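# Bridge lavender case over blocks, stand blue block atop

## Task

Place the lavender case so it spans from the red block to the green block, supported by both of them like a bridge; then set the blue block standing upright on top of the case; at the end neither gripper may be touching the case or any of the three blocks.

## Robot and tools

Robot: two arms, left_arm and right_arm, each with a two-finger gripper. In the scene frame the origin sits at table-top height halfway between the arms' nominal bases, +z points up, +x points out over the table, and left_arm is on the +y side. These names do not match image sides. Calibrated bases: left_arm at (+0.019, +0.308, 0) m, quat_wxyz (+1.000, 0, 0, +0.028); right_arm at (+0.015, -0.256, 0) m, quat_wxyz (+1.000, 0, 0, -0.002). A camera stand is fixed behind the arms. Two head cameras, cam_head_left and cam_head_right, each give 672x504 images.

Frames: every hand pose, velocity, target and offset is expressed in that arm's own base frame. Table positions are in the scene frame. Rotations turn about the Hand target's position. Fingers point along the gripper's +z and open and close along its y. end_effector_position is the point between the pads, roughly 1 cm behind the fingertips. Reported positions and orientations may be a few cm off, more at long reach.

execute_actions(actions, cameras): actions is a list of actions; each action is a table of 1 to 15 rows, one row per 1/30 s step, and a short table repeats its final row until step 15. Each row is one flat list of 14 numbers in [-1, 1]: left_arm dx, dy, dz, rx, ry, rz, opening, then right_arm in the same order. The six pose numbers are offsets, not poses: measured from that arm's Hand target as it stood when the action began, along its base axes, and every row counts from that same start, not from the row before. Scale: 1.0 equals 0.6 m of travel or 180 degrees; rx, ry, rz form a single rotation vector. A translation longer than 1.0 is shortened along its direction. Opening is absolute: +1 fully open (0.094 m), -1 closed. Six zeros leave an arm's pose alone, but its opening number is always obeyed, so resend the current value to keep it. cameras: list of names, ["all"], or []; images come by default only with an empty actions list, which also reports the scene number and task.

move(target, speed, blend, opening_speed, grip_force, blocking, cameras): target is one 14-number row (same layout and scale as above) or a list of up to 15 rows; every row is an offset from the Hand targets at the start of the move, not from the previous row. The gripper travels straight, turning the short way. speed: m/s, 0.002 to 2.9, default 0.25 (turn rate twice that in rad/s); one value or one per target. blend: corner-rounding radius in m per target, 0 means stop at it. opening_speed: rate of the commanded opening per second on the -1..1 scale, at least 0.2. grip_force: newtons per pad, 10 to 50, one value or one per arm; it persists; lower forces close slowly. blocking=false returns after about 0.5 s while the move continues. A move stops after 10 s of path. Its result adds a move: line naming the ending (done, off_target, moving, held, fault) and limits such as paced or held. Paths do not avoid obstacles or the other arm; faster moves lag, stray and hit harder; avoid paths close to an arm's own base.

wait(seconds, cameras): 0 to 3600 s, sends nothing new; returns early if a running move ends. stop(cameras): brakes a running move. zoom_image(camera, region): camera is cam_head_left or cam_head_right from the newest images; region [x0, y0, x1, y1] in pixels, at most 504 wide and 504 high. finished_scene(scene): integer, the current scene's number; irreversible, call it only when the goal holds without the robot.

Results: end_effector_position (m) and end_effector_quat_wxyz per arm in its base frame; Hand target, the last commanded pose after clipping, from which the next offsets count; Tool commands; grip_measured on the opening scale (the last Joint positions entry is opening in metres); Joint velocities, possibly shortened to within noise; joint torques (offset, noisy, some wrap at ±28 N m); step readings of position for actions calls; MOTOR HOT or FAULT lines.

Cautions: commanded orientation is clipped to 40 degrees from the measured one each step. Grippers often rest short of target by up to a few cm; a fresh execute_actions call re-requests it, or add the missing offset. A blocked arm keeps pushing until you command it back past its gripper. grip_measured shows no stop at contact; squeeze rises fast past touch, so close slowly on delicate items and open well above grip_measured to release. Keep the arms, fingers and wrist-camera cables apart and off fixtures; cable contact counts as touching. Never drop parts, release them while moving, slam, or push hard; anything falling off the table fails the task. Long holds, stretched arms or pushing at unreachable poses heat motors; at 90 °C the arm folds and idles.

Each tool is called as name([rows], argument=value, ...), one row to a line, values as JSON.

## Session

execute_actions(actions=[])

Scene clock: 0.00 s.
left_arm: end_effector_position=(+0.4006, +0.0512, +0.1255) grip_measured=+1.000 end_effector_quat_wxyz=(+0.614, -0.145, +0.774, +0.045) | right_arm: end_effector_position=(+0.4050, -0.0211, +0.1086) grip_measured=+1.000 end_effector_quat_wxyz=(+0.605, +0.004, +0.796, +0.005)
Joint positions: left_arm=[0.023 1.511 0.383 0.878 -0.229 -0.17 0.094] | right_arm=[-0.097 1.57 0.37 0.928 -0.096 -0.014 0.094]
Joint velocities: within noise
Joint torques (N m): no reading
Heat: left arm: 40 °C; right arm: 40 °C.
Hand target: left_arm +0.4039, +0.0515, +0.1375; +0.628, -0.146, +0.763, +0.044 | right_arm +0.4070, -0.0211, +0.1146; +0.611, +0.003, +0.792, +0.004
Tool commands: left_gripper/opening=+1.0 right_gripper/opening=+1.0

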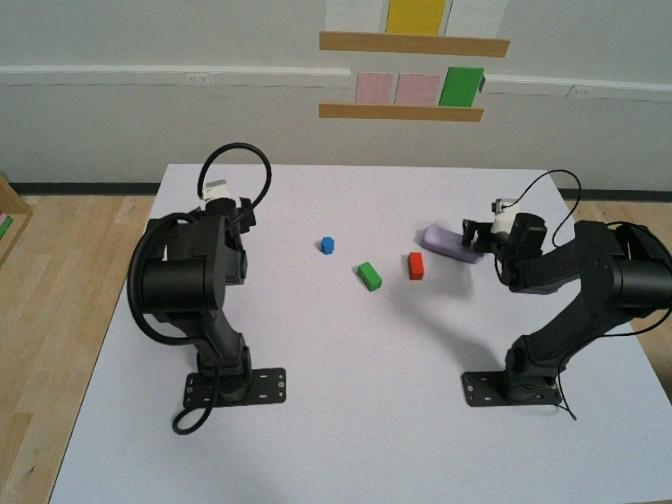

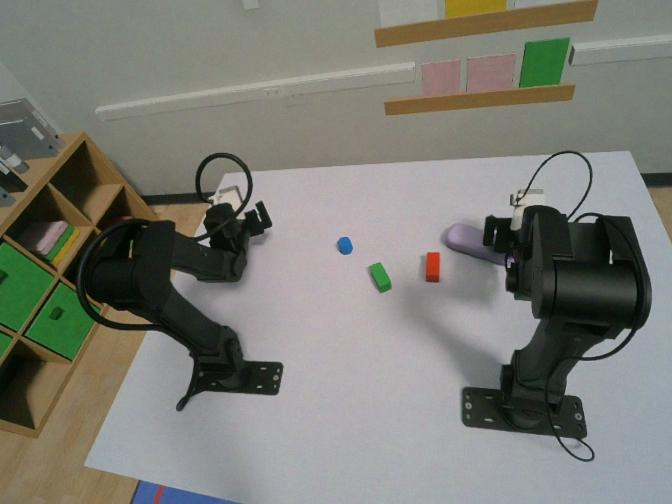

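zoom_image(camera="cam_head_left", region=[300, 205, 500, 305])

zoom_image(camera="cam_head_right", region=[320, 205, 520, 305])

Scaled by 2.520.

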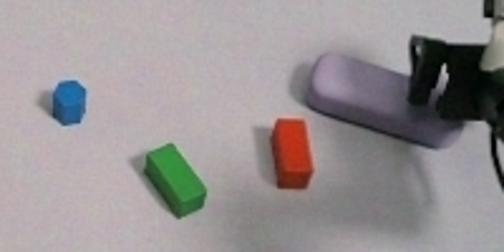

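Scaled by 2.520.

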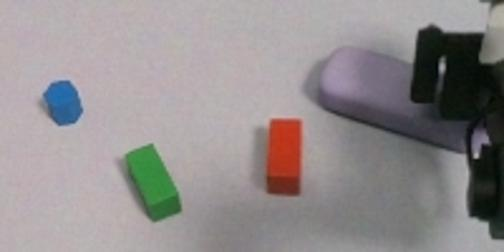

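move(target=[-0.115,-0.429,0.02,-0.03,0.435,-0.101,1,-0.085,0.128,0.142,-0.232,0.371,0.301,1], cameras=["all"])

Scene clock: 26.50 s.
left_arm: end_effector_position=(+0.3327, -0.2021, +0.1457) grip_measured=+1.000 end_effector_quat_wxyz=(-0.003, +0.003, +1.000, +0.004) | right_arm: end_effector_position=(+0.3639, +0.0562, +0.1983) grip_measured=+1.000 end_effector_quat_wxyz=(+0.058, -0.519, +0.853, -0.019)
Joint positions: left_arm=[-0.55 2.058 1.994 -1.517 -0.004 -0.545 0.094] | right_arm=[0.146 1.867 1.933 -1.514 -0.01 -0.948 0.094]
Joint torques (N m): left_arm=[-0.36 -11.03 7.75 0.11 0.1 -0.09] | right_arm=[0.34 -7.41 6.84 -0.23 0.01 -0.07]
Heat: left arm: 41 °C; right arm: 42 °C.
Hand target: left_arm +0.3349, -0.2059, +0.1496; +0.000, +0.000, +1.000, +0.001 | right_arm +0.3560, +0.0558, +0.1997; +0.000, -0.526, +0.851, +0.002
Off the commanded pose: left_arm 0.006 m, 1 deg | right_arm 0.008 m, 7 deg.
joint sent to its limit (right arm) — joint 4 (wrist pitch), lower limit. The joint targets are off in orientation, not in position.
move: off_target (right_arm)

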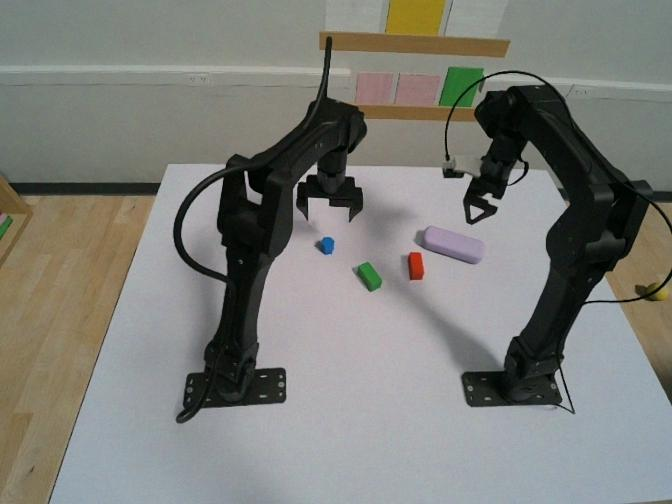

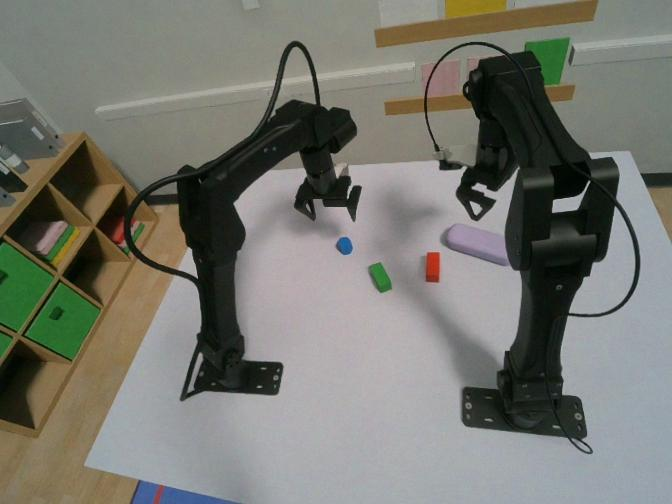

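zoom_image(camera="cam_head_left", region=[280, 140, 520, 300])

zoom_image(camera="cam_head_right", region=[280, 140, 520, 300])

Scaled by 2.100.

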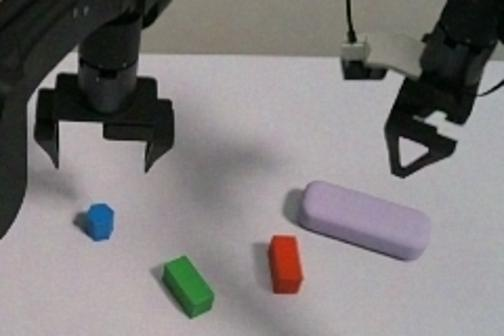

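Scaled by 2.100.

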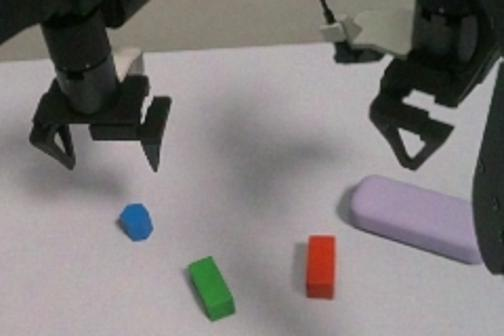

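move(target=[0,0,-0.133,0,0,0,1,0,0,-0.183,0,0,0,1], cameras=["all"])

zoom_image(camera="cam_head_left", region=[280, 160, 520, 300])

zoom_image(camera="cam_head_right", region=[280, 160, 520, 300])

Scene clock: 40.47 s.
left_arm: end_effector_position=(+0.3328, -0.2024, +0.0708) grip_measured=+1.000 end_effector_quat_wxyz=(-0.006, +0.003, +1.000, +0.006) | right_arm: end_effector_position=(+0.3601, +0.0554, +0.0955) grip_measured=+1.000 end_effector_quat_wxyz=(+0.011, -0.520, +0.854, +0.000)
Joint positions: left_arm=[-0.55 2.058 1.696 -1.226 -0.003 -0.545 0.094] | right_arm=[0.146 1.911 1.586 -1.225 -0.009 -0.948 0.094]
Joint torques (N m): left_arm=[-0.42 -11.96 4.68 0.41 0.05 -0.12] | right_arm=[0.46 -8.62 3.93 0.13 0.05 -0.09]
Heat: left arm: 42 °C; right arm: 40 °C.
Hand target: left_arm +0.3348, -0.2059, +0.0698; +0.000, +0.000, +1.000, +0.001 | right_arm +0.3560, +0.0558, +0.0899; +0.000, -0.526, +0.851, +0.002
Off the commanded pose: left_arm 0.004 m, 1 deg | right_arm 0.007 m, 2 deg.
move: done

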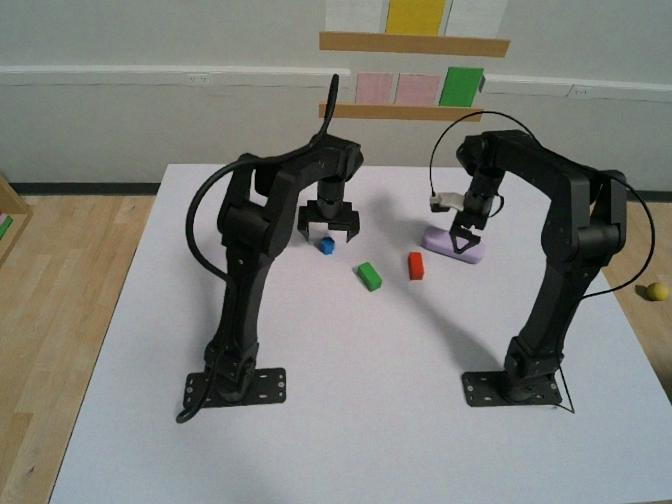

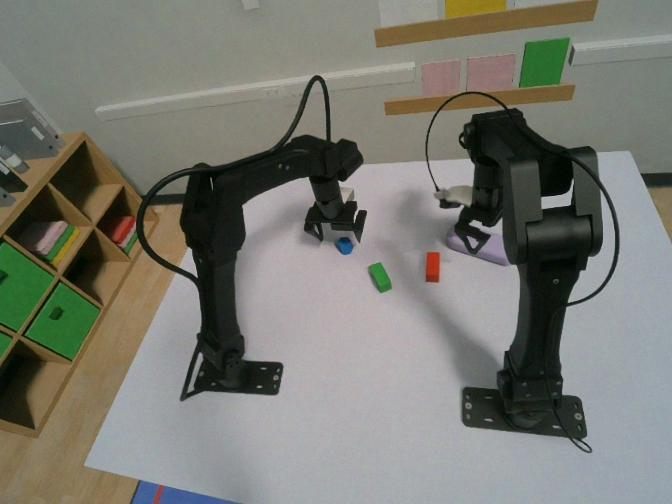

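Scaled by 2.100.

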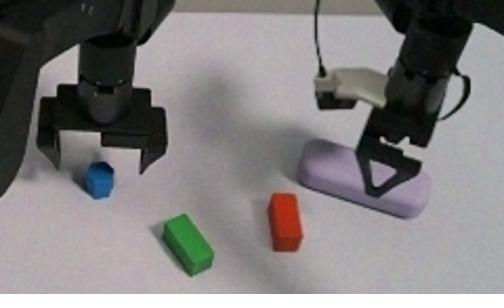

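Scaled by 2.100.

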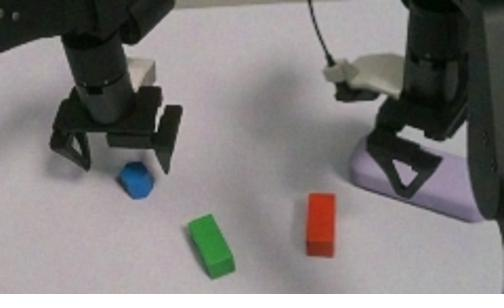

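move(target=[0.025,0,-0.033,0,0,0,1,0.037,0.025,-0.042,0,0,0,1], cameras=["all"], speed=0.1)

zoom_image(camera="cam_head_left", region=[280, 180, 500, 300])

zoom_image(camera="cam_head_right", region=[300, 180, 520, 300])

Scene clock: 52.33 s.
left_arm: end_effector_position=(+0.3424, -0.2030, +0.0504) grip_measured=+1.000 end_effector_quat_wxyz=(-0.010, -0.002, +1.000, +0.007) | right_arm: end_effector_position=(+0.3722, +0.0692, +0.0627) grip_measured=+1.000 end_effector_quat_wxyz=(-0.004, -0.528, +0.849, +0.006)
Joint positions: left_arm=[-0.539 2.112 1.696 -1.179 -0.003 -0.542 0.094] | right_arm=[0.177 2.014 1.599 -1.167 -0.008 -0.935 0.094]
Joint torques (N m): left_arm=[0.38 -11.73 5.97 0.47 0.05 0.08] | right_arm=[0.14 -8.81 6.84 0.08 0.01 0.07]
Heat: left arm: 41 °C; right arm: 40 °C.
Hand target: left_arm +0.3499, -0.2059, +0.0500; +0.000, +0.000, +1.000, +0.000 | right_arm +0.3782, +0.0707, +0.0648; +0.000, -0.526, +0.851, +0.002
Off the commanded pose: left_arm 0.008 m, 1 deg | right_arm 0.006 m, 1 deg.
move: done

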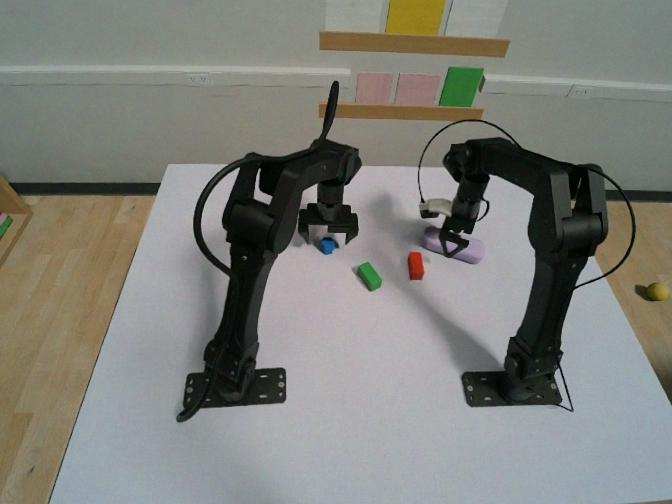

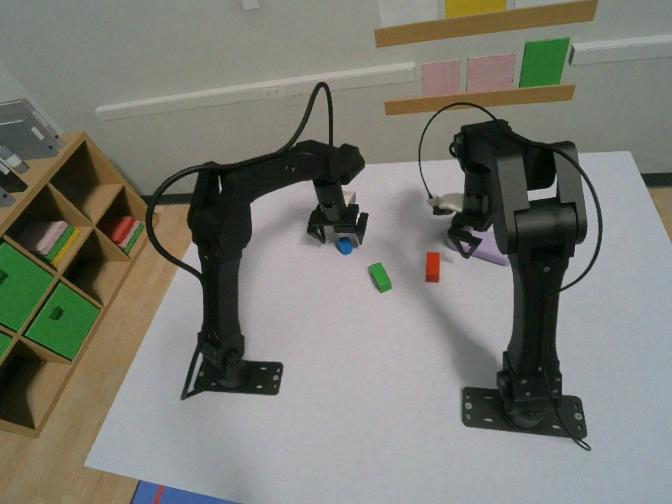

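Scaled by 2.291.

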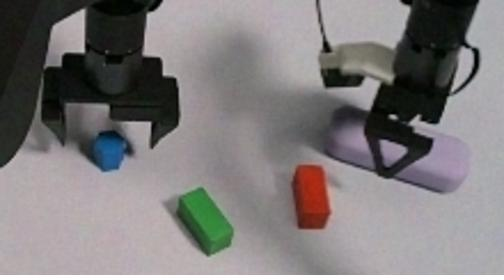

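Scaled by 2.291.

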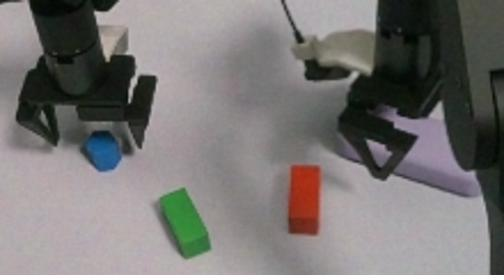

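move([
  [0.012,0,0,0,0,0,1,0.018,-0.008,0,0,0,0,1],
  [0.012,0,-0.035,0,0,0,1,0.018,-0.008,-0.063,0,0,0,1],
], cameras=["all"], speed=0.1)

zoom_image(camera="cam_head_left", region=[280, 180, 500, 300])

zoom_image(camera="cam_head_right", region=[300, 180, 520, 300])

Scene clock: 61.23 s.
left_arm: end_effector_position=(+0.3536, -0.2057, +0.0333) grip_measured=+1.000 end_effector_quat_wxyz=(-0.003, -0.001, +1.000, +0.003) | right_arm: end_effector_position=(+0.3931, +0.0693, +0.0338) grip_measured=+1.000 end_effector_quat_wxyz=(+0.012, -0.525, +0.851, +0.000)
Joint positions: left_arm=[-0.531 2.154 1.693 -1.119 -0.003 -0.533 0.094] | right_arm=[0.169 2.085 1.588 -1.051 -0.008 -0.937 0.094]
Joint torques (N m): left_arm=[0.32 -11.88 4.75 0.44 0.06 0.06] | right_arm=[-0.42 -9.43 4.01 0.14 0.05 -0.06]
Heat: left arm: 41 °C; right arm: 40 °C.
Hand target: left_arm +0.3572, -0.2059, +0.0290; +0.000, +0.000, +1.000, +0.000 | right_arm +0.3889, +0.0660, +0.0269; +0.000, -0.526, +0.851, +0.002
Off the commanded pose: left_arm 0.006 m, 0 deg | right_arm 0.009 m, 1 deg.
move: done

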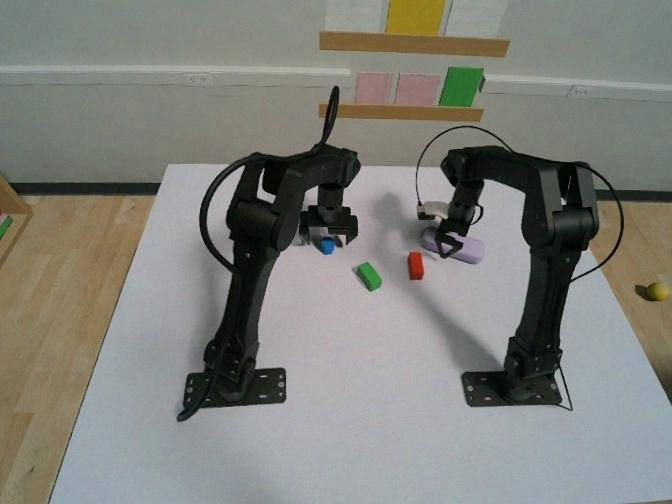

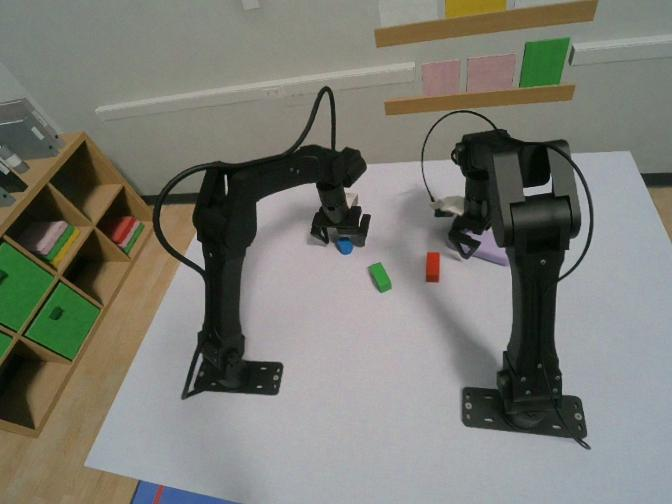

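Scaled by 2.291.

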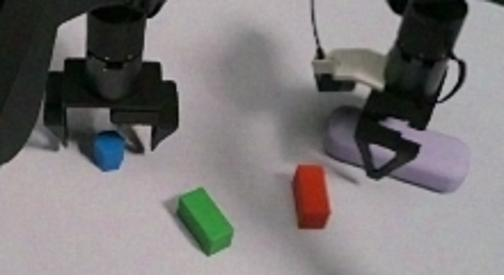

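Scaled by 2.291.

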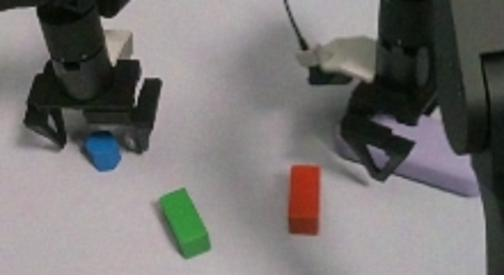

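move(target=[0,0,-0.005,0,0,0,-0.6,0,0,-0.005,0,0,0,-0.3], opening_speed=0.8, cameras=["all"])

Scene clock: 64.83 s.
left_arm: end_effector_position=(+0.3540, -0.2061, +0.0316) grip_measured=-0.292 end_effector_quat_wxyz=(-0.002, -0.001, +1.000, +0.002) | right_arm: end_effector_position=(+0.3954, +0.0694, +0.0328) grip_measured=+0.299 end_effector_quat_wxyz=(+0.016, -0.525, +0.851, -0.003)
Joint positions: left_arm=[-0.531 2.154 1.686 -1.108 -0.002 -0.533 0.033] | right_arm=[0.169 2.085 1.584 -1.037 -0.006 -0.937 0.061]
Joint torques (N m): left_arm=[0.32 -11.78 4.63 0.44 0.03 0.05] | right_arm=[-0.44 -9.09 3.82 0.15 0.04 -0.07]
Heat: left arm: 41 °C; right arm: 40 °C.
Hand target: left_arm +0.3571, -0.2058, +0.0259; +0.000, +0.000, +1.000, +0.001 | right_arm +0.3890, +0.0659, +0.0239; +0.000, -0.526, +0.851, +0.002
Off the commanded pose: left_arm 0.006 m, 0 deg | right_arm 0.012 m, 2 deg.
move: off_target (right_arm)

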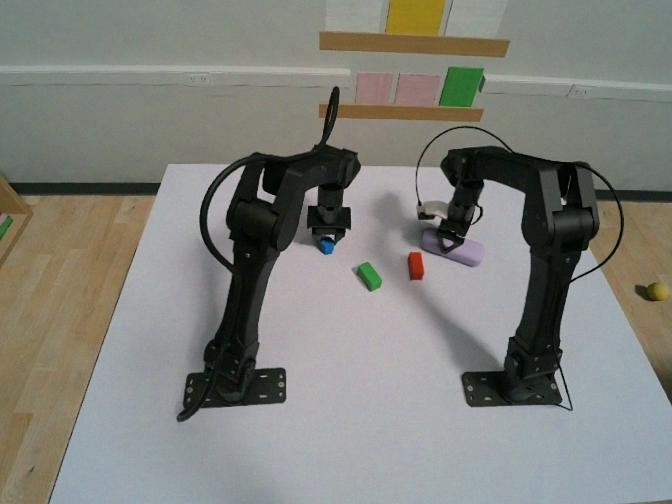

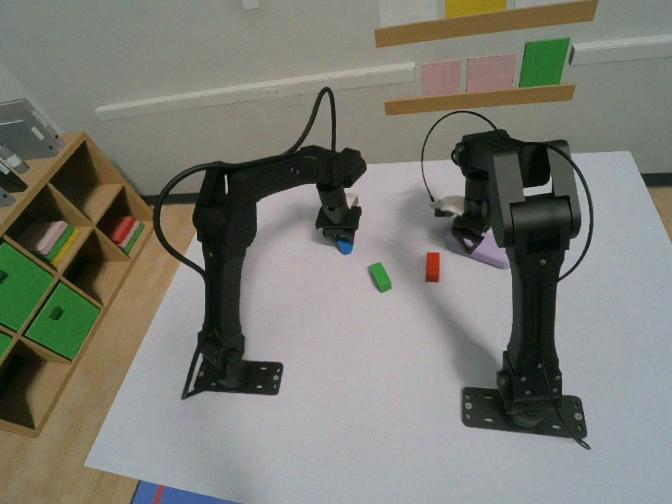

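move([
  [0,0,0.13,0,0,0,-0.6,0,0,0.16,0,0,0,-0.3],
  [0,0.17,0.13,0,0,0,-0.6,-0.147,0.253,0.16,0,0,0.228,-0.3],
], cameras=["all"], blend=0.02)

zoom_image(camera="cam_head_left", region=[280, 160, 500, 300])

zoom_image(camera="cam_head_right", region=[300, 160, 520, 300])

Scene clock: 75.80 s.
left_arm: end_effector_position=(+0.3520, -0.1040, +0.0874) grip_measured=-0.292 end_effector_quat_wxyz=(-0.031, -0.002, +0.999, +0.011) | right_arm: end_effector_position=(+0.3073, +0.2219, +0.1068) grip_measured=+0.299 end_effector_quat_wxyz=(+0.002, +0.787, -0.617, -0.003)
Joint positions: left_arm=[-0.291 2.011 1.691 -1.317 -0.002 -0.295 0.033] | right_arm=[0.621 1.995 1.747 -1.329 -0.005 -1.192 0.061]
Joint torques (N m): left_arm=[0.39 -16.18 4.68 0.37 0.06 0.03] | right_arm=[0.08 -12.48 4.85 -0.24 -0.03 -0.09]
Heat: left arm: 41 °C; right arm: 41 °C.
Hand target: left_arm +0.3572, -0.1038, +0.1040; +0.000, +0.000, +1.000, +0.001 | right_arm +0.3008, +0.2178, +0.1200; +0.001, +0.791, -0.612, -0.002
Off the commanded pose: left_arm 0.017 m, 4 deg | right_arm 0.015 m, 1 deg.
move: off_target (left_arm, right_arm)

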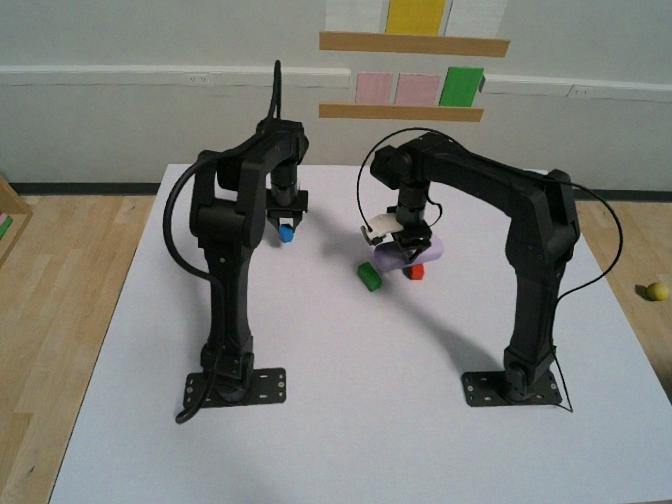

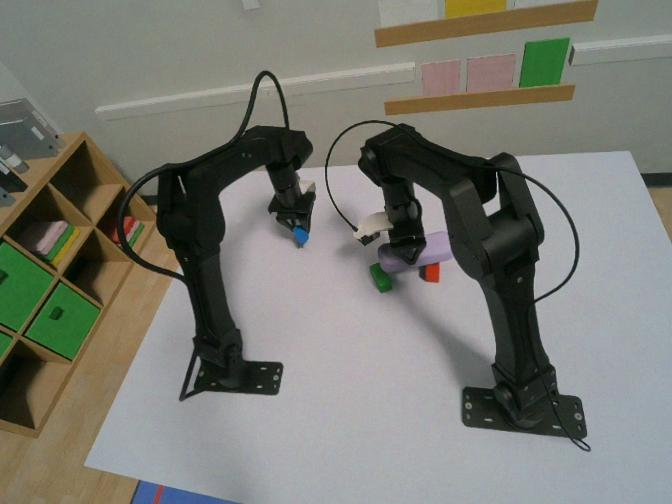

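Scaled by 2.291.

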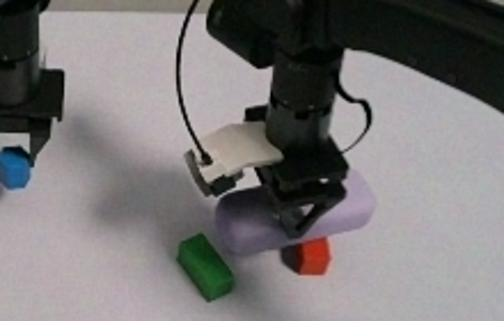

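Scaled by 2.291.

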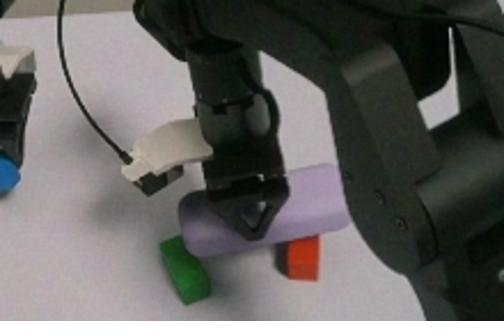

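move(target=[0,0.05,0.05,0,0,0,-0.6,0.019,0.046,-0.03,0,0,0,-0.3], cameras=["all"], speed=0.1)

zoom_image(camera="cam_head_left", region=[280, 160, 500, 300])

zoom_image(camera="cam_head_right", region=[300, 160, 520, 300])

Scene clock: 83.17 s.
left_arm: end_effector_position=(+0.3516, -0.0744, +0.1111) grip_measured=-0.292 end_effector_quat_wxyz=(-0.031, -0.002, +0.999, +0.008) | right_arm: end_effector_position=(+0.3095, +0.2421, +0.0984) grip_measured=+0.299 end_effector_quat_wxyz=(+0.003, +0.792, -0.610, -0.003)
Joint positions: left_arm=[-0.212 1.973 1.731 -1.392 -0.002 -0.216 0.033] | right_arm=[0.659 2.055 1.802 -1.326 -0.005 -1.17 0.061]
Joint torques (N m): left_arm=[0.34 -15.02 7.75 0.12 0.02 0.07] | right_arm=[0.34 -9.42 7.17 -0.05 -0.02 0.03]
Heat: left arm: 41 °C; right arm: 42 °C.
Hand target: left_arm +0.3572, -0.0738, +0.1339; +0.000, +0.000, +1.000, +0.001 | right_arm +0.3122, +0.2453, +0.1021; +0.001, +0.791, -0.612, -0.002
Off the commanded pose: left_arm 0.024 m, 4 deg | right_arm 0.006 m, 0 deg.
move: off_target (left_arm)

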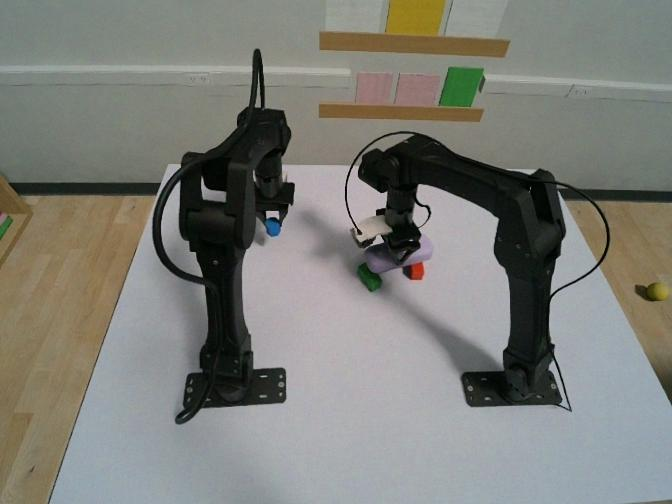

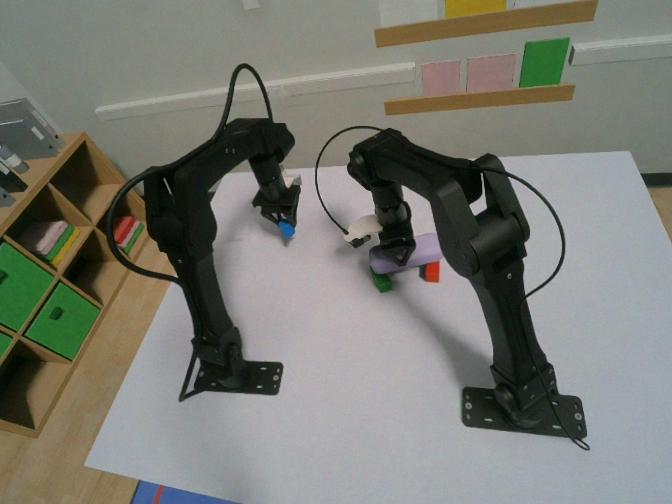

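Scaled by 2.291.

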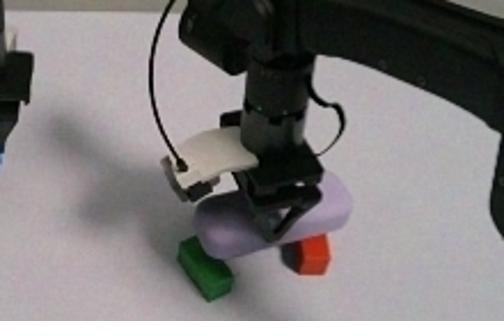

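Scaled by 2.291.

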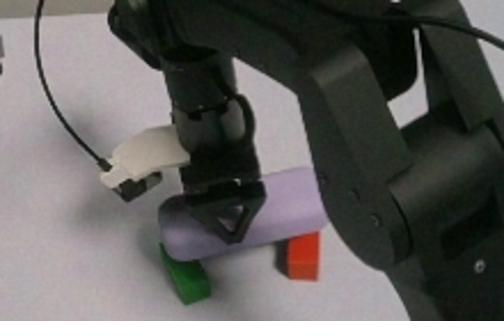

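move(target=[0,0,0,0,0,0,-0.6,0.0,0.01,-0.062,0,0,0,-0.3], cameras=["all"], speed=0.06)

zoom_image(camera="cam_head_left", region=[280, 160, 500, 300])

zoom_image(camera="cam_head_right", region=[300, 160, 520, 300])

Scene clock: 87.67 s.
left_arm: end_effector_position=(+0.3513, -0.0744, +0.1111) grip_measured=-0.292 end_effector_quat_wxyz=(-0.031, -0.002, +0.999, +0.008) | right_arm: end_effector_position=(+0.3171, +0.2527, +0.0711) grip_measured=+0.299 end_effector_quat_wxyz=(-0.012, +0.791, -0.611, +0.001)
Joint positions: left_arm=[-0.212 1.973 1.731 -1.394 -0.002 -0.216 0.033] | right_arm=[0.668 2.081 1.733 -1.199 -0.005 -1.158 0.061]
Joint torques (N m): left_arm=[0.47 -15.01 7.84 0.05 0.03 0.07] | right_arm=[0.46 -9.74 4.07 0.09 0 0.07]
Heat: left arm: 41 °C; right arm: 42 °C.
Hand target: left_arm +0.3571, -0.0738, +0.1339; +0.000, +0.000, +1.000, +0.001 | right_arm +0.3122, +0.2514, +0.0647; +0.001, +0.791, -0.612, -0.002
Off the commanded pose: left_arm 0.024 m, 4 deg | right_arm 0.008 m, 1 deg.
move: done

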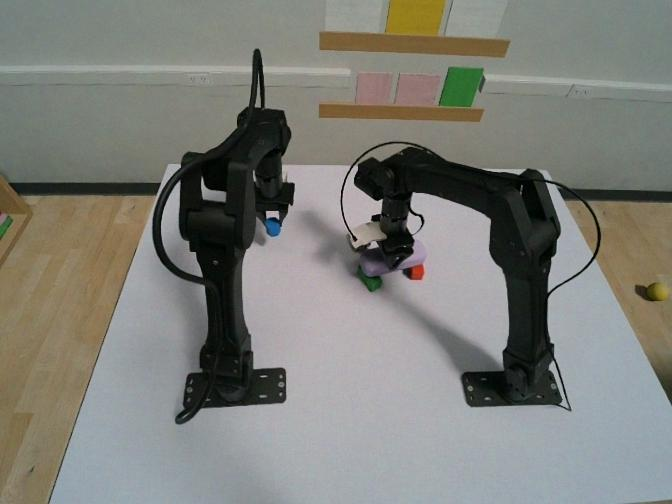

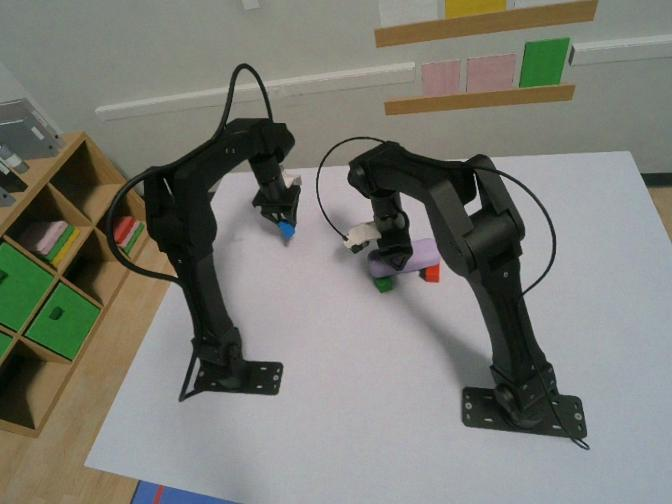

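Scaled by 2.291.

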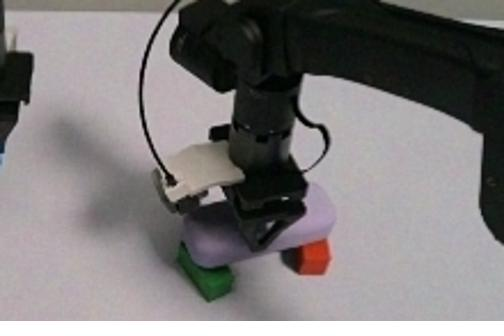

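Scaled by 2.291.

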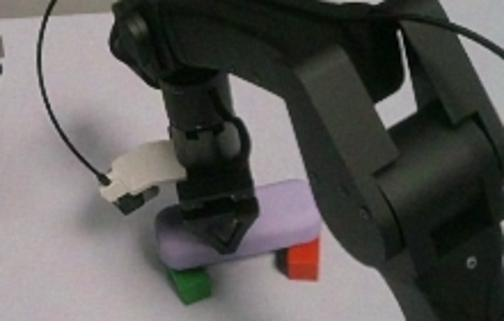

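move(target=[0,0,0,0,0,0,-0.6,0,0,-0.012,0,0,0,-0.3], speed=0.03)

move(target=[0,0,0,0,0,0,-0.6,0,0,-0.012,0,0,0,-0.3], speed=0.03)

Scene clock: 91.00 s.
left_arm: end_effector_position=(+0.3513, -0.0744, +0.1111) grip_measured=-0.292 end_effector_quat_wxyz=(-0.031, -0.002, +0.999, +0.008) | right_arm: end_effector_position=(+0.3168, +0.2524, +0.0658) grip_measured=+0.299 end_effector_quat_wxyz=(-0.012, +0.791, -0.612, +0.001)
Joint positions: left_arm=[-0.212 1.973 1.731 -1.394 -0.002 -0.216 0.033] | right_arm=[0.668 2.081 1.712 -1.176 -0.005 -1.157 0.061]
Joint torques (N m): left_arm=[0.43 -15.02 7.9 0.08 0.04 0.07] | right_arm=[0.59 -9.33 3.89 0.14 0 0.04]
Heat: left arm: 41 °C; right arm: 41 °C.
Hand target: left_arm +0.3571, -0.0738, +0.1339; +0.000, +0.000, +1.000, +0.001 | right_arm +0.3121, +0.2513, +0.0575; +0.001, +0.791, -0.612, -0.002
Off the commanded pose: left_arm 0.024 m, 4 deg | right_arm 0.009 m, 2 deg.
move: done

Scene clock: 91.50 s.
left_arm: end_effector_position=(+0.3513, -0.0744, +0.1111) grip_measured=-0.292 end_effector_quat_wxyz=(-0.031, -0.002, +0.999, +0.008) | right_arm: end_effector_position=(+0.3173, +0.2525, +0.0640) grip_measured=+0.297 end_effector_quat_wxyz=(-0.013, +0.791, -0.612, +0.002)
Joint positions: left_arm=[-0.212 1.973 1.731 -1.394 -0.002 -0.216 0.033] | right_arm=[0.668 2.081 1.704 -1.167 -0.003 -1.157 0.061]
Joint torques (N m): left_arm=[0.44 -14.97 7.8 0.1 0.02 0.06] | right_arm=[0.47 -9.21 2.85 0.36 0.01 0.07]
Heat: left arm: 41 °C; right arm: 41 °C.
Hand target: left_arm +0.3571, -0.0738, +0.1339; +0.000, +0.000, +1.000, +0.001 | right_arm +0.3121, +0.2513, +0.0503; +0.001, +0.791, -0.612, -0.002
Off the commanded pose: left_arm 0.024 m, 4 deg | right_arm 0.015 m, 2 deg.
move: off_target (right_arm)

move([
  [0,0,0,0,0,0,-0.6,0,0,0.016,0,0,0,0.8],
  [0,0,0,0,0,0,-0.6,0,0,0.2,0,0,0,0.8],
  [0,0,0.03,0,0,0,-0.6,-0.1,-0.4,0.2,0,0,-0.228,0.8],
], opening_speed=1, blend=[0,0.03,0])

move(target=[-0.1,-0.46,0.04,0,0,0,-0.6,0,0,0,0,0,0,0.8], cameras=["all"])

zoom_image(camera="cam_head_left", region=[280, 160, 500, 300])

zoom_image(camera="cam_head_right", region=[300, 160, 520, 300])

Scene clock: 102.60 s.
left_arm: end_effector_position=(+0.3529, -0.0747, +0.1323) grip_measured=-0.292 end_effector_quat_wxyz=(-0.027, -0.002, +1.000, +0.007) | right_arm: end_effector_position=(+0.2572, +0.0125, +0.1677) grip_measured=+0.799 end_effector_quat_wxyz=(-0.003, -0.524, +0.852, +0.003)
Joint positions: left_arm=[-0.212 1.973 1.816 -1.468 -0.002 -0.216 0.033] | right_arm=[0.044 1.533 1.436 -1.482 -0.001 -1.059 0.085]
Joint torques (N m): left_arm=[0.39 -14.12 7.75 0.1 0.01 0.08] | right_arm=[-0.32 -7.3 3.9 0.07 -0.02 -0.1]
Heat: left arm: 41 °C; right arm: 41 °C.
Hand target: left_arm +0.3571, -0.0738, +0.1519; +0.000, +0.000, +1.000, +0.001 | right_arm +0.2522, +0.0113, +0.1703; +0.000, -0.526, +0.851, +0.002
Off the commanded pose: left_arm 0.020 m, 3 deg | right_arm 0.006 m, 0 deg.
move: off_target (left_arm)

Scene clock: 104.70 s.
left_arm: end_effector_position=(+0.2931, -0.3491, +0.1723) grip_measured=-0.292 end_effector_quat_wxyz=(+0.048, +0.007, +0.997, -0.060) | right_arm: end_effector_position=(+0.2572, +0.0125, +0.1677) grip_measured=+0.799 end_effector_quat_wxyz=(-0.003, -0.524, +0.852, +0.003)
Joint positions: left_arm=[-0.872 2.239 2.381 -1.559 0.005 -0.859 0.033] | right_arm=[0.044 1.533 1.436 -1.482 -0.001 -1.06 0.085]
Joint torques (N m): left_arm=[0.21 -12.45 7.6 0.43 -0.03 -0.06] | right_arm=[-0.36 -7.38 3.78 0.05 -0.02 -0.09]
Heat: left arm: 41 °C; right arm: 41 °C.
Hand target: left_arm +0.2971, -0.3499, +0.1761; +0.000, +0.000, +1.000, +0.000 | right_arm +0.2522, +0.0113, +0.1703; +0.000, -0.526, +0.851, +0.002
Off the commanded pose: left_arm 0.005 m, 9 deg | right_arm 0.006 m, 0 deg.
joint sent to its limit (left arm) — joint 4 (wrist pitch), lower limit. The joint targets are off in orientation, not in position.
move: off_target (left_arm)

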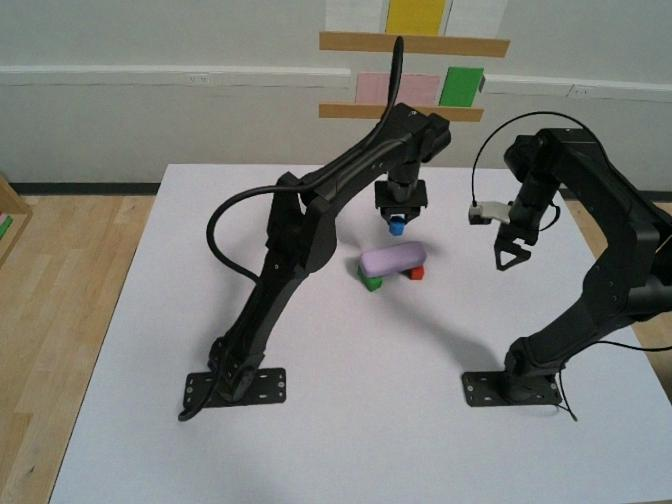

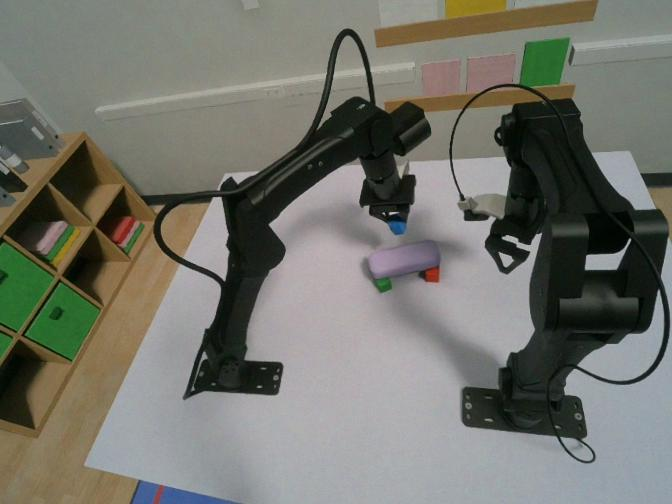

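Scaled by 2.291.

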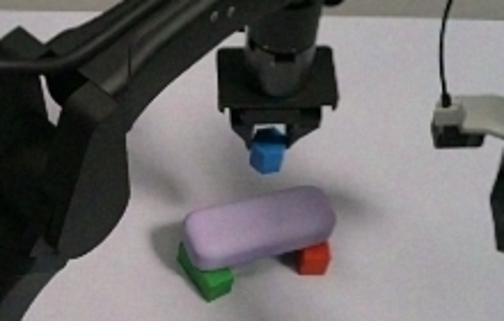

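Scaled by 2.291.

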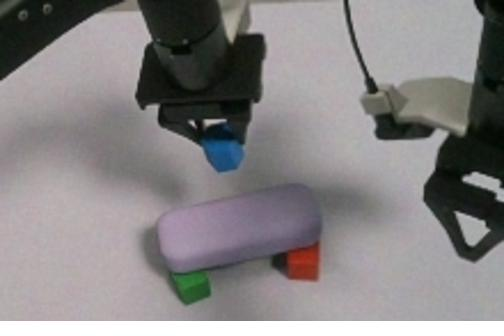

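move(target=[0,0,-0.1,0,0,0,-0.6,0,0,0,0,0,0,0.8], cameras=["all"], speed=0.1)

zoom_image(camera="cam_head_left", region=[330, 190, 450, 300])

zoom_image(camera="cam_head_right", region=[340, 190, 460, 300])

Scene clock: 110.43 s.
left_arm: end_effector_position=(+0.2952, -0.3515, +0.1161) grip_measured=-0.292 end_effector_quat_wxyz=(+0.006, +0.006, +1.000, -0.011) | right_arm: end_effector_position=(+0.2572, +0.0125, +0.1677) grip_measured=+0.799 end_effector_quat_wxyz=(-0.003, -0.524, +0.852, +0.003)
Joint positions: left_arm=[-0.872 2.367 2.381 -1.56 0.005 -0.86 0.033] | right_arm=[0.044 1.533 1.436 -1.482 -0.001 -1.06 0.085]
Joint torques (N m): left_arm=[0.28 -13.85 6 0.2 -0.03 -0.11] | right_arm=[-0.47 -7.25 3.79 0.07 0 -0.07]
Heat: left arm: 41 °C; right arm: 40 °C.
Hand target: left_arm +0.2970, -0.3498, +0.1160; +0.000, +0.000, +1.000, +0.001 | right_arm +0.2522, +0.0113, +0.1703; +0.000, -0.526, +0.851, +0.002
Off the commanded pose: left_arm 0.002 m, 2 deg | right_arm 0.006 m, 0 deg.
joint sent to its limit (left arm) — joint 4 (wrist pitch), lower limit. The joint targets still meet the commanded pose.
move: done

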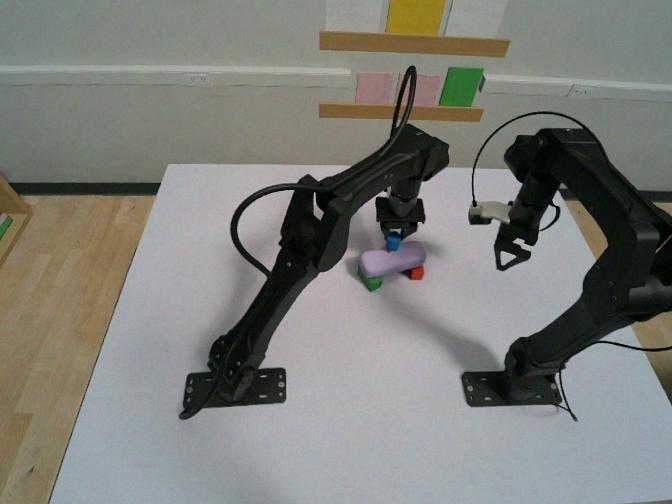

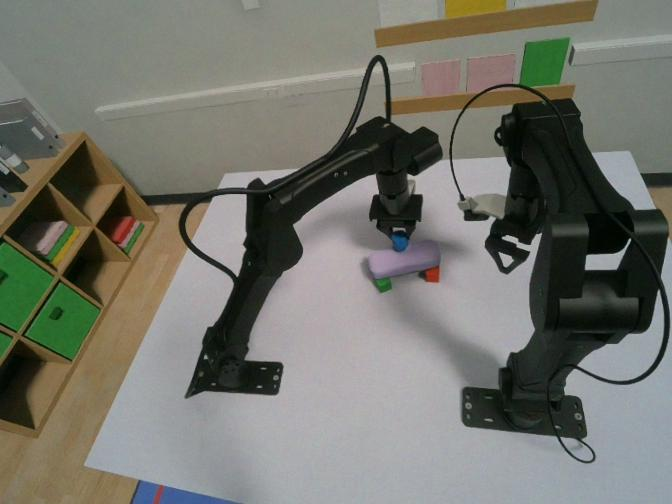

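Scaled by 4.200.

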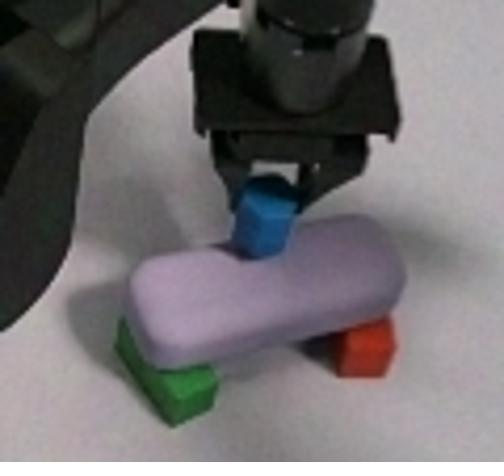

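Scaled by 4.200.

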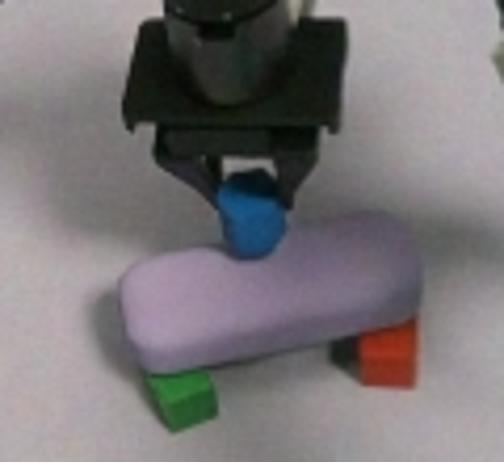

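move(target=[-0.006,0,-0.027,0,0,0,-0.6,0,0,0,0,0,0,0.8], speed=0.05)

move(target=[0,0,-0.012,0,0,0,-0.6,0,0,0,0,0,0,0.8], cameras=["all"], speed=0.03)

zoom_image(camera="cam_head_left", region=[330, 190, 450, 300])

Scene clock: 113.97 s.
left_arm: end_effector_position=(+0.2918, -0.3474, +0.1045) grip_measured=-0.292 end_effector_quat_wxyz=(-0.004, +0.004, +1.000, +0.001) | right_arm: end_effector_position=(+0.2572, +0.0125, +0.1677) grip_measured=+0.799 end_effector_quat_wxyz=(-0.003, -0.524, +0.852, +0.003)
Joint positions: left_arm=[-0.872 2.367 2.334 -1.545 0.005 -0.865 0.033] | right_arm=[0.044 1.533 1.436 -1.482 -0.001 -1.06 0.085]
Joint torques (N m): left_arm=[-0.32 -13.75 4.04 0.46 -0.02 -0.13] | right_arm=[-0.53 -7.19 3.9 0.1 -0.04 -0.09]
Heat: left arm: 41 °C; right arm: 40 °C.
Hand target: left_arm +0.2935, -0.3499, +0.0998; +0.000, +0.000, +1.000, +0.000 | right_arm +0.2522, +0.0113, +0.1703; +0.000, -0.526, +0.851, +0.002
Off the commanded pose: left_arm 0.006 m, 1 deg | right_arm 0.006 m, 0 deg.
move: done

Scene clock: 114.73 s.
left_arm: end_effector_position=(+0.2916, -0.3472, +0.1030) grip_measured=-0.292 end_effector_quat_wxyz=(-0.003, +0.004, +1.000, -0.001) | right_arm: end_effector_position=(+0.2572, +0.0125, +0.1677) grip_measured=+0.799 end_effector_quat_wxyz=(-0.003, -0.524, +0.852, +0.003)
Joint positions: left_arm=[-0.872 2.357 2.309 -1.526 0.005 -0.865 0.033] | right_arm=[0.044 1.533 1.436 -1.482 -0.001 -1.06 0.085]
Joint torques (N m): left_arm=[-0.29 -13.76 2.82 0.56 -0.04 -0.12] | right_arm=[-0.51 -7.27 3.86 0.05 0 -0.12]
Heat: left arm: 41 °C; right arm: 40 °C.
Hand target: left_arm +0.2934, -0.3498, +0.0925; -0.001, +0.000, +1.000, +0.001 | right_arm +0.2522, +0.0113, +0.1703; +0.000, -0.526, +0.851, +0.002
Off the commanded pose: left_arm 0.011 m, 1 deg | right_arm 0.006 m, 0 deg.
move: off_target (left_arm)

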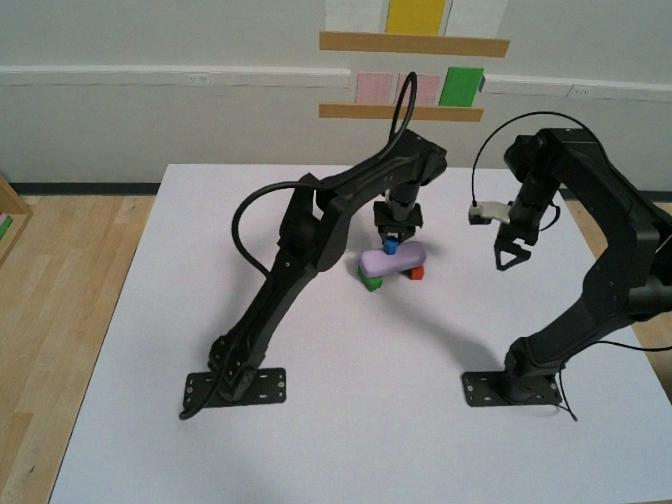

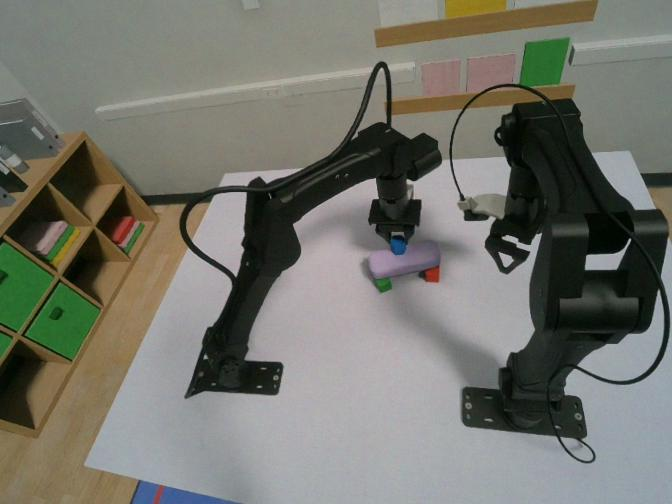

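Scaled by 4.200.

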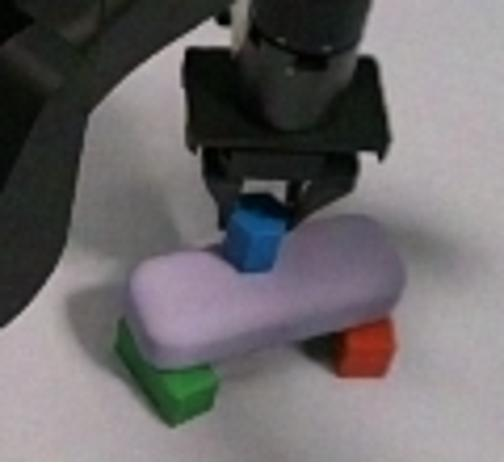

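move([
  [0,0,0.012,0,0,0,0.3,0,0,0,0,0,0,0.8],
  [0,0,0.17,0,0,0,0.3,0,0,0,0,0,0,0.8],
], opening_speed=0.8, speed=0.15, cameras=["all"])

zoom_image(camera="cam_head_left", region=[330, 190, 450, 300])

Scene clock: 119.47 s.
left_arm: end_effector_position=(+0.2937, -0.3498, +0.1721) grip_measured=+0.298 end_effector_quat_wxyz=(+0.048, +0.003, +0.997, -0.061) | right_arm: end_effector_position=(+0.2572, +0.0125, +0.1677) grip_measured=+0.799 end_effector_quat_wxyz=(-0.003, -0.524, +0.852, +0.003)
Joint positions: left_arm=[-0.872 2.242 2.385 -1.559 0.005 -0.866 0.061] | right_arm=[0.044 1.533 1.436 -1.482 -0.001 -1.06 0.085]
Joint torques (N m): left_arm=[-0.25 -16.66 7.41 0.44 -0.03 -0.1] | right_arm=[-0.43 -7.27 3.9 0.06 -0.04 -0.08]
Heat: left arm: 41 °C; right arm: 40 °C.
Hand target: left_arm +0.2934, -0.3498, +0.1946; +0.000, +0.000, +1.000, +0.001 | right_arm +0.2522, +0.0113, +0.1703; +0.000, -0.526, +0.851, +0.002
Off the commanded pose: left_arm 0.022 m, 9 deg | right_arm 0.006 m, 0 deg.
joint sent to its limit (left arm) — joint 4 (wrist pitch), lower limit. The joint targets are off in orientation, not in position.
move: off_target (left_arm)

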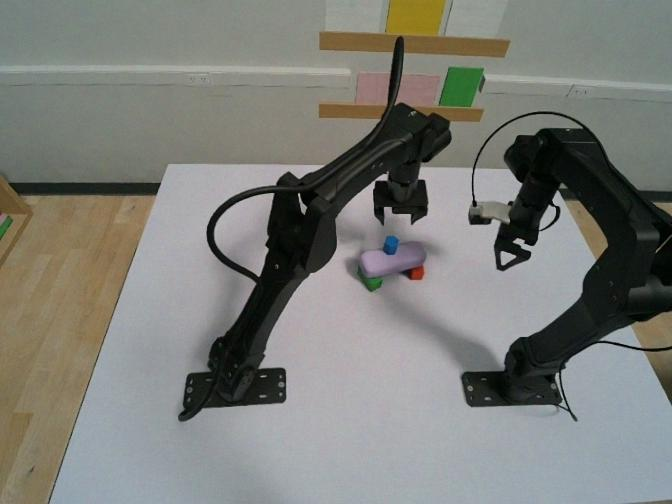

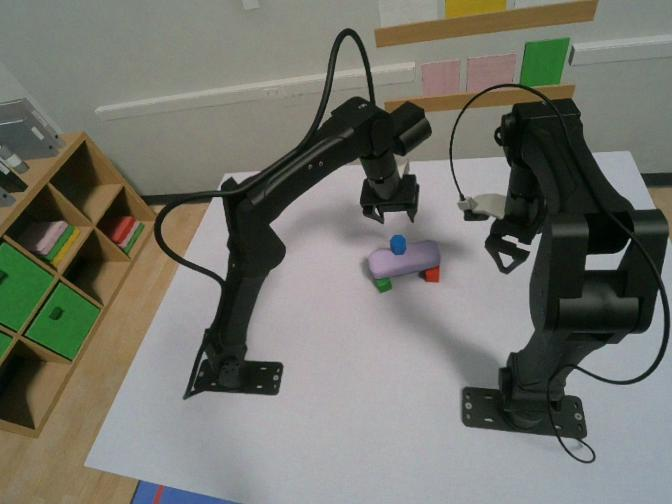

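Scaled by 4.200.

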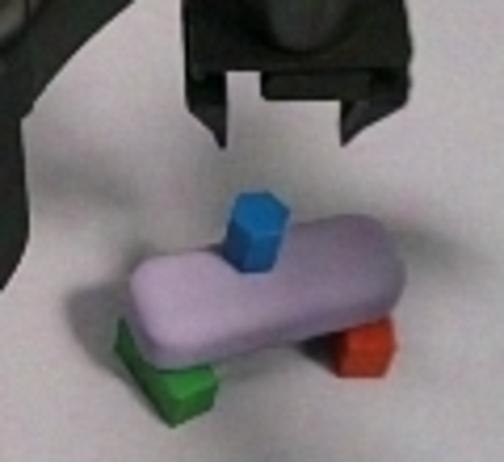

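finished_scene(scene=1)

The scene is finished: the task was done.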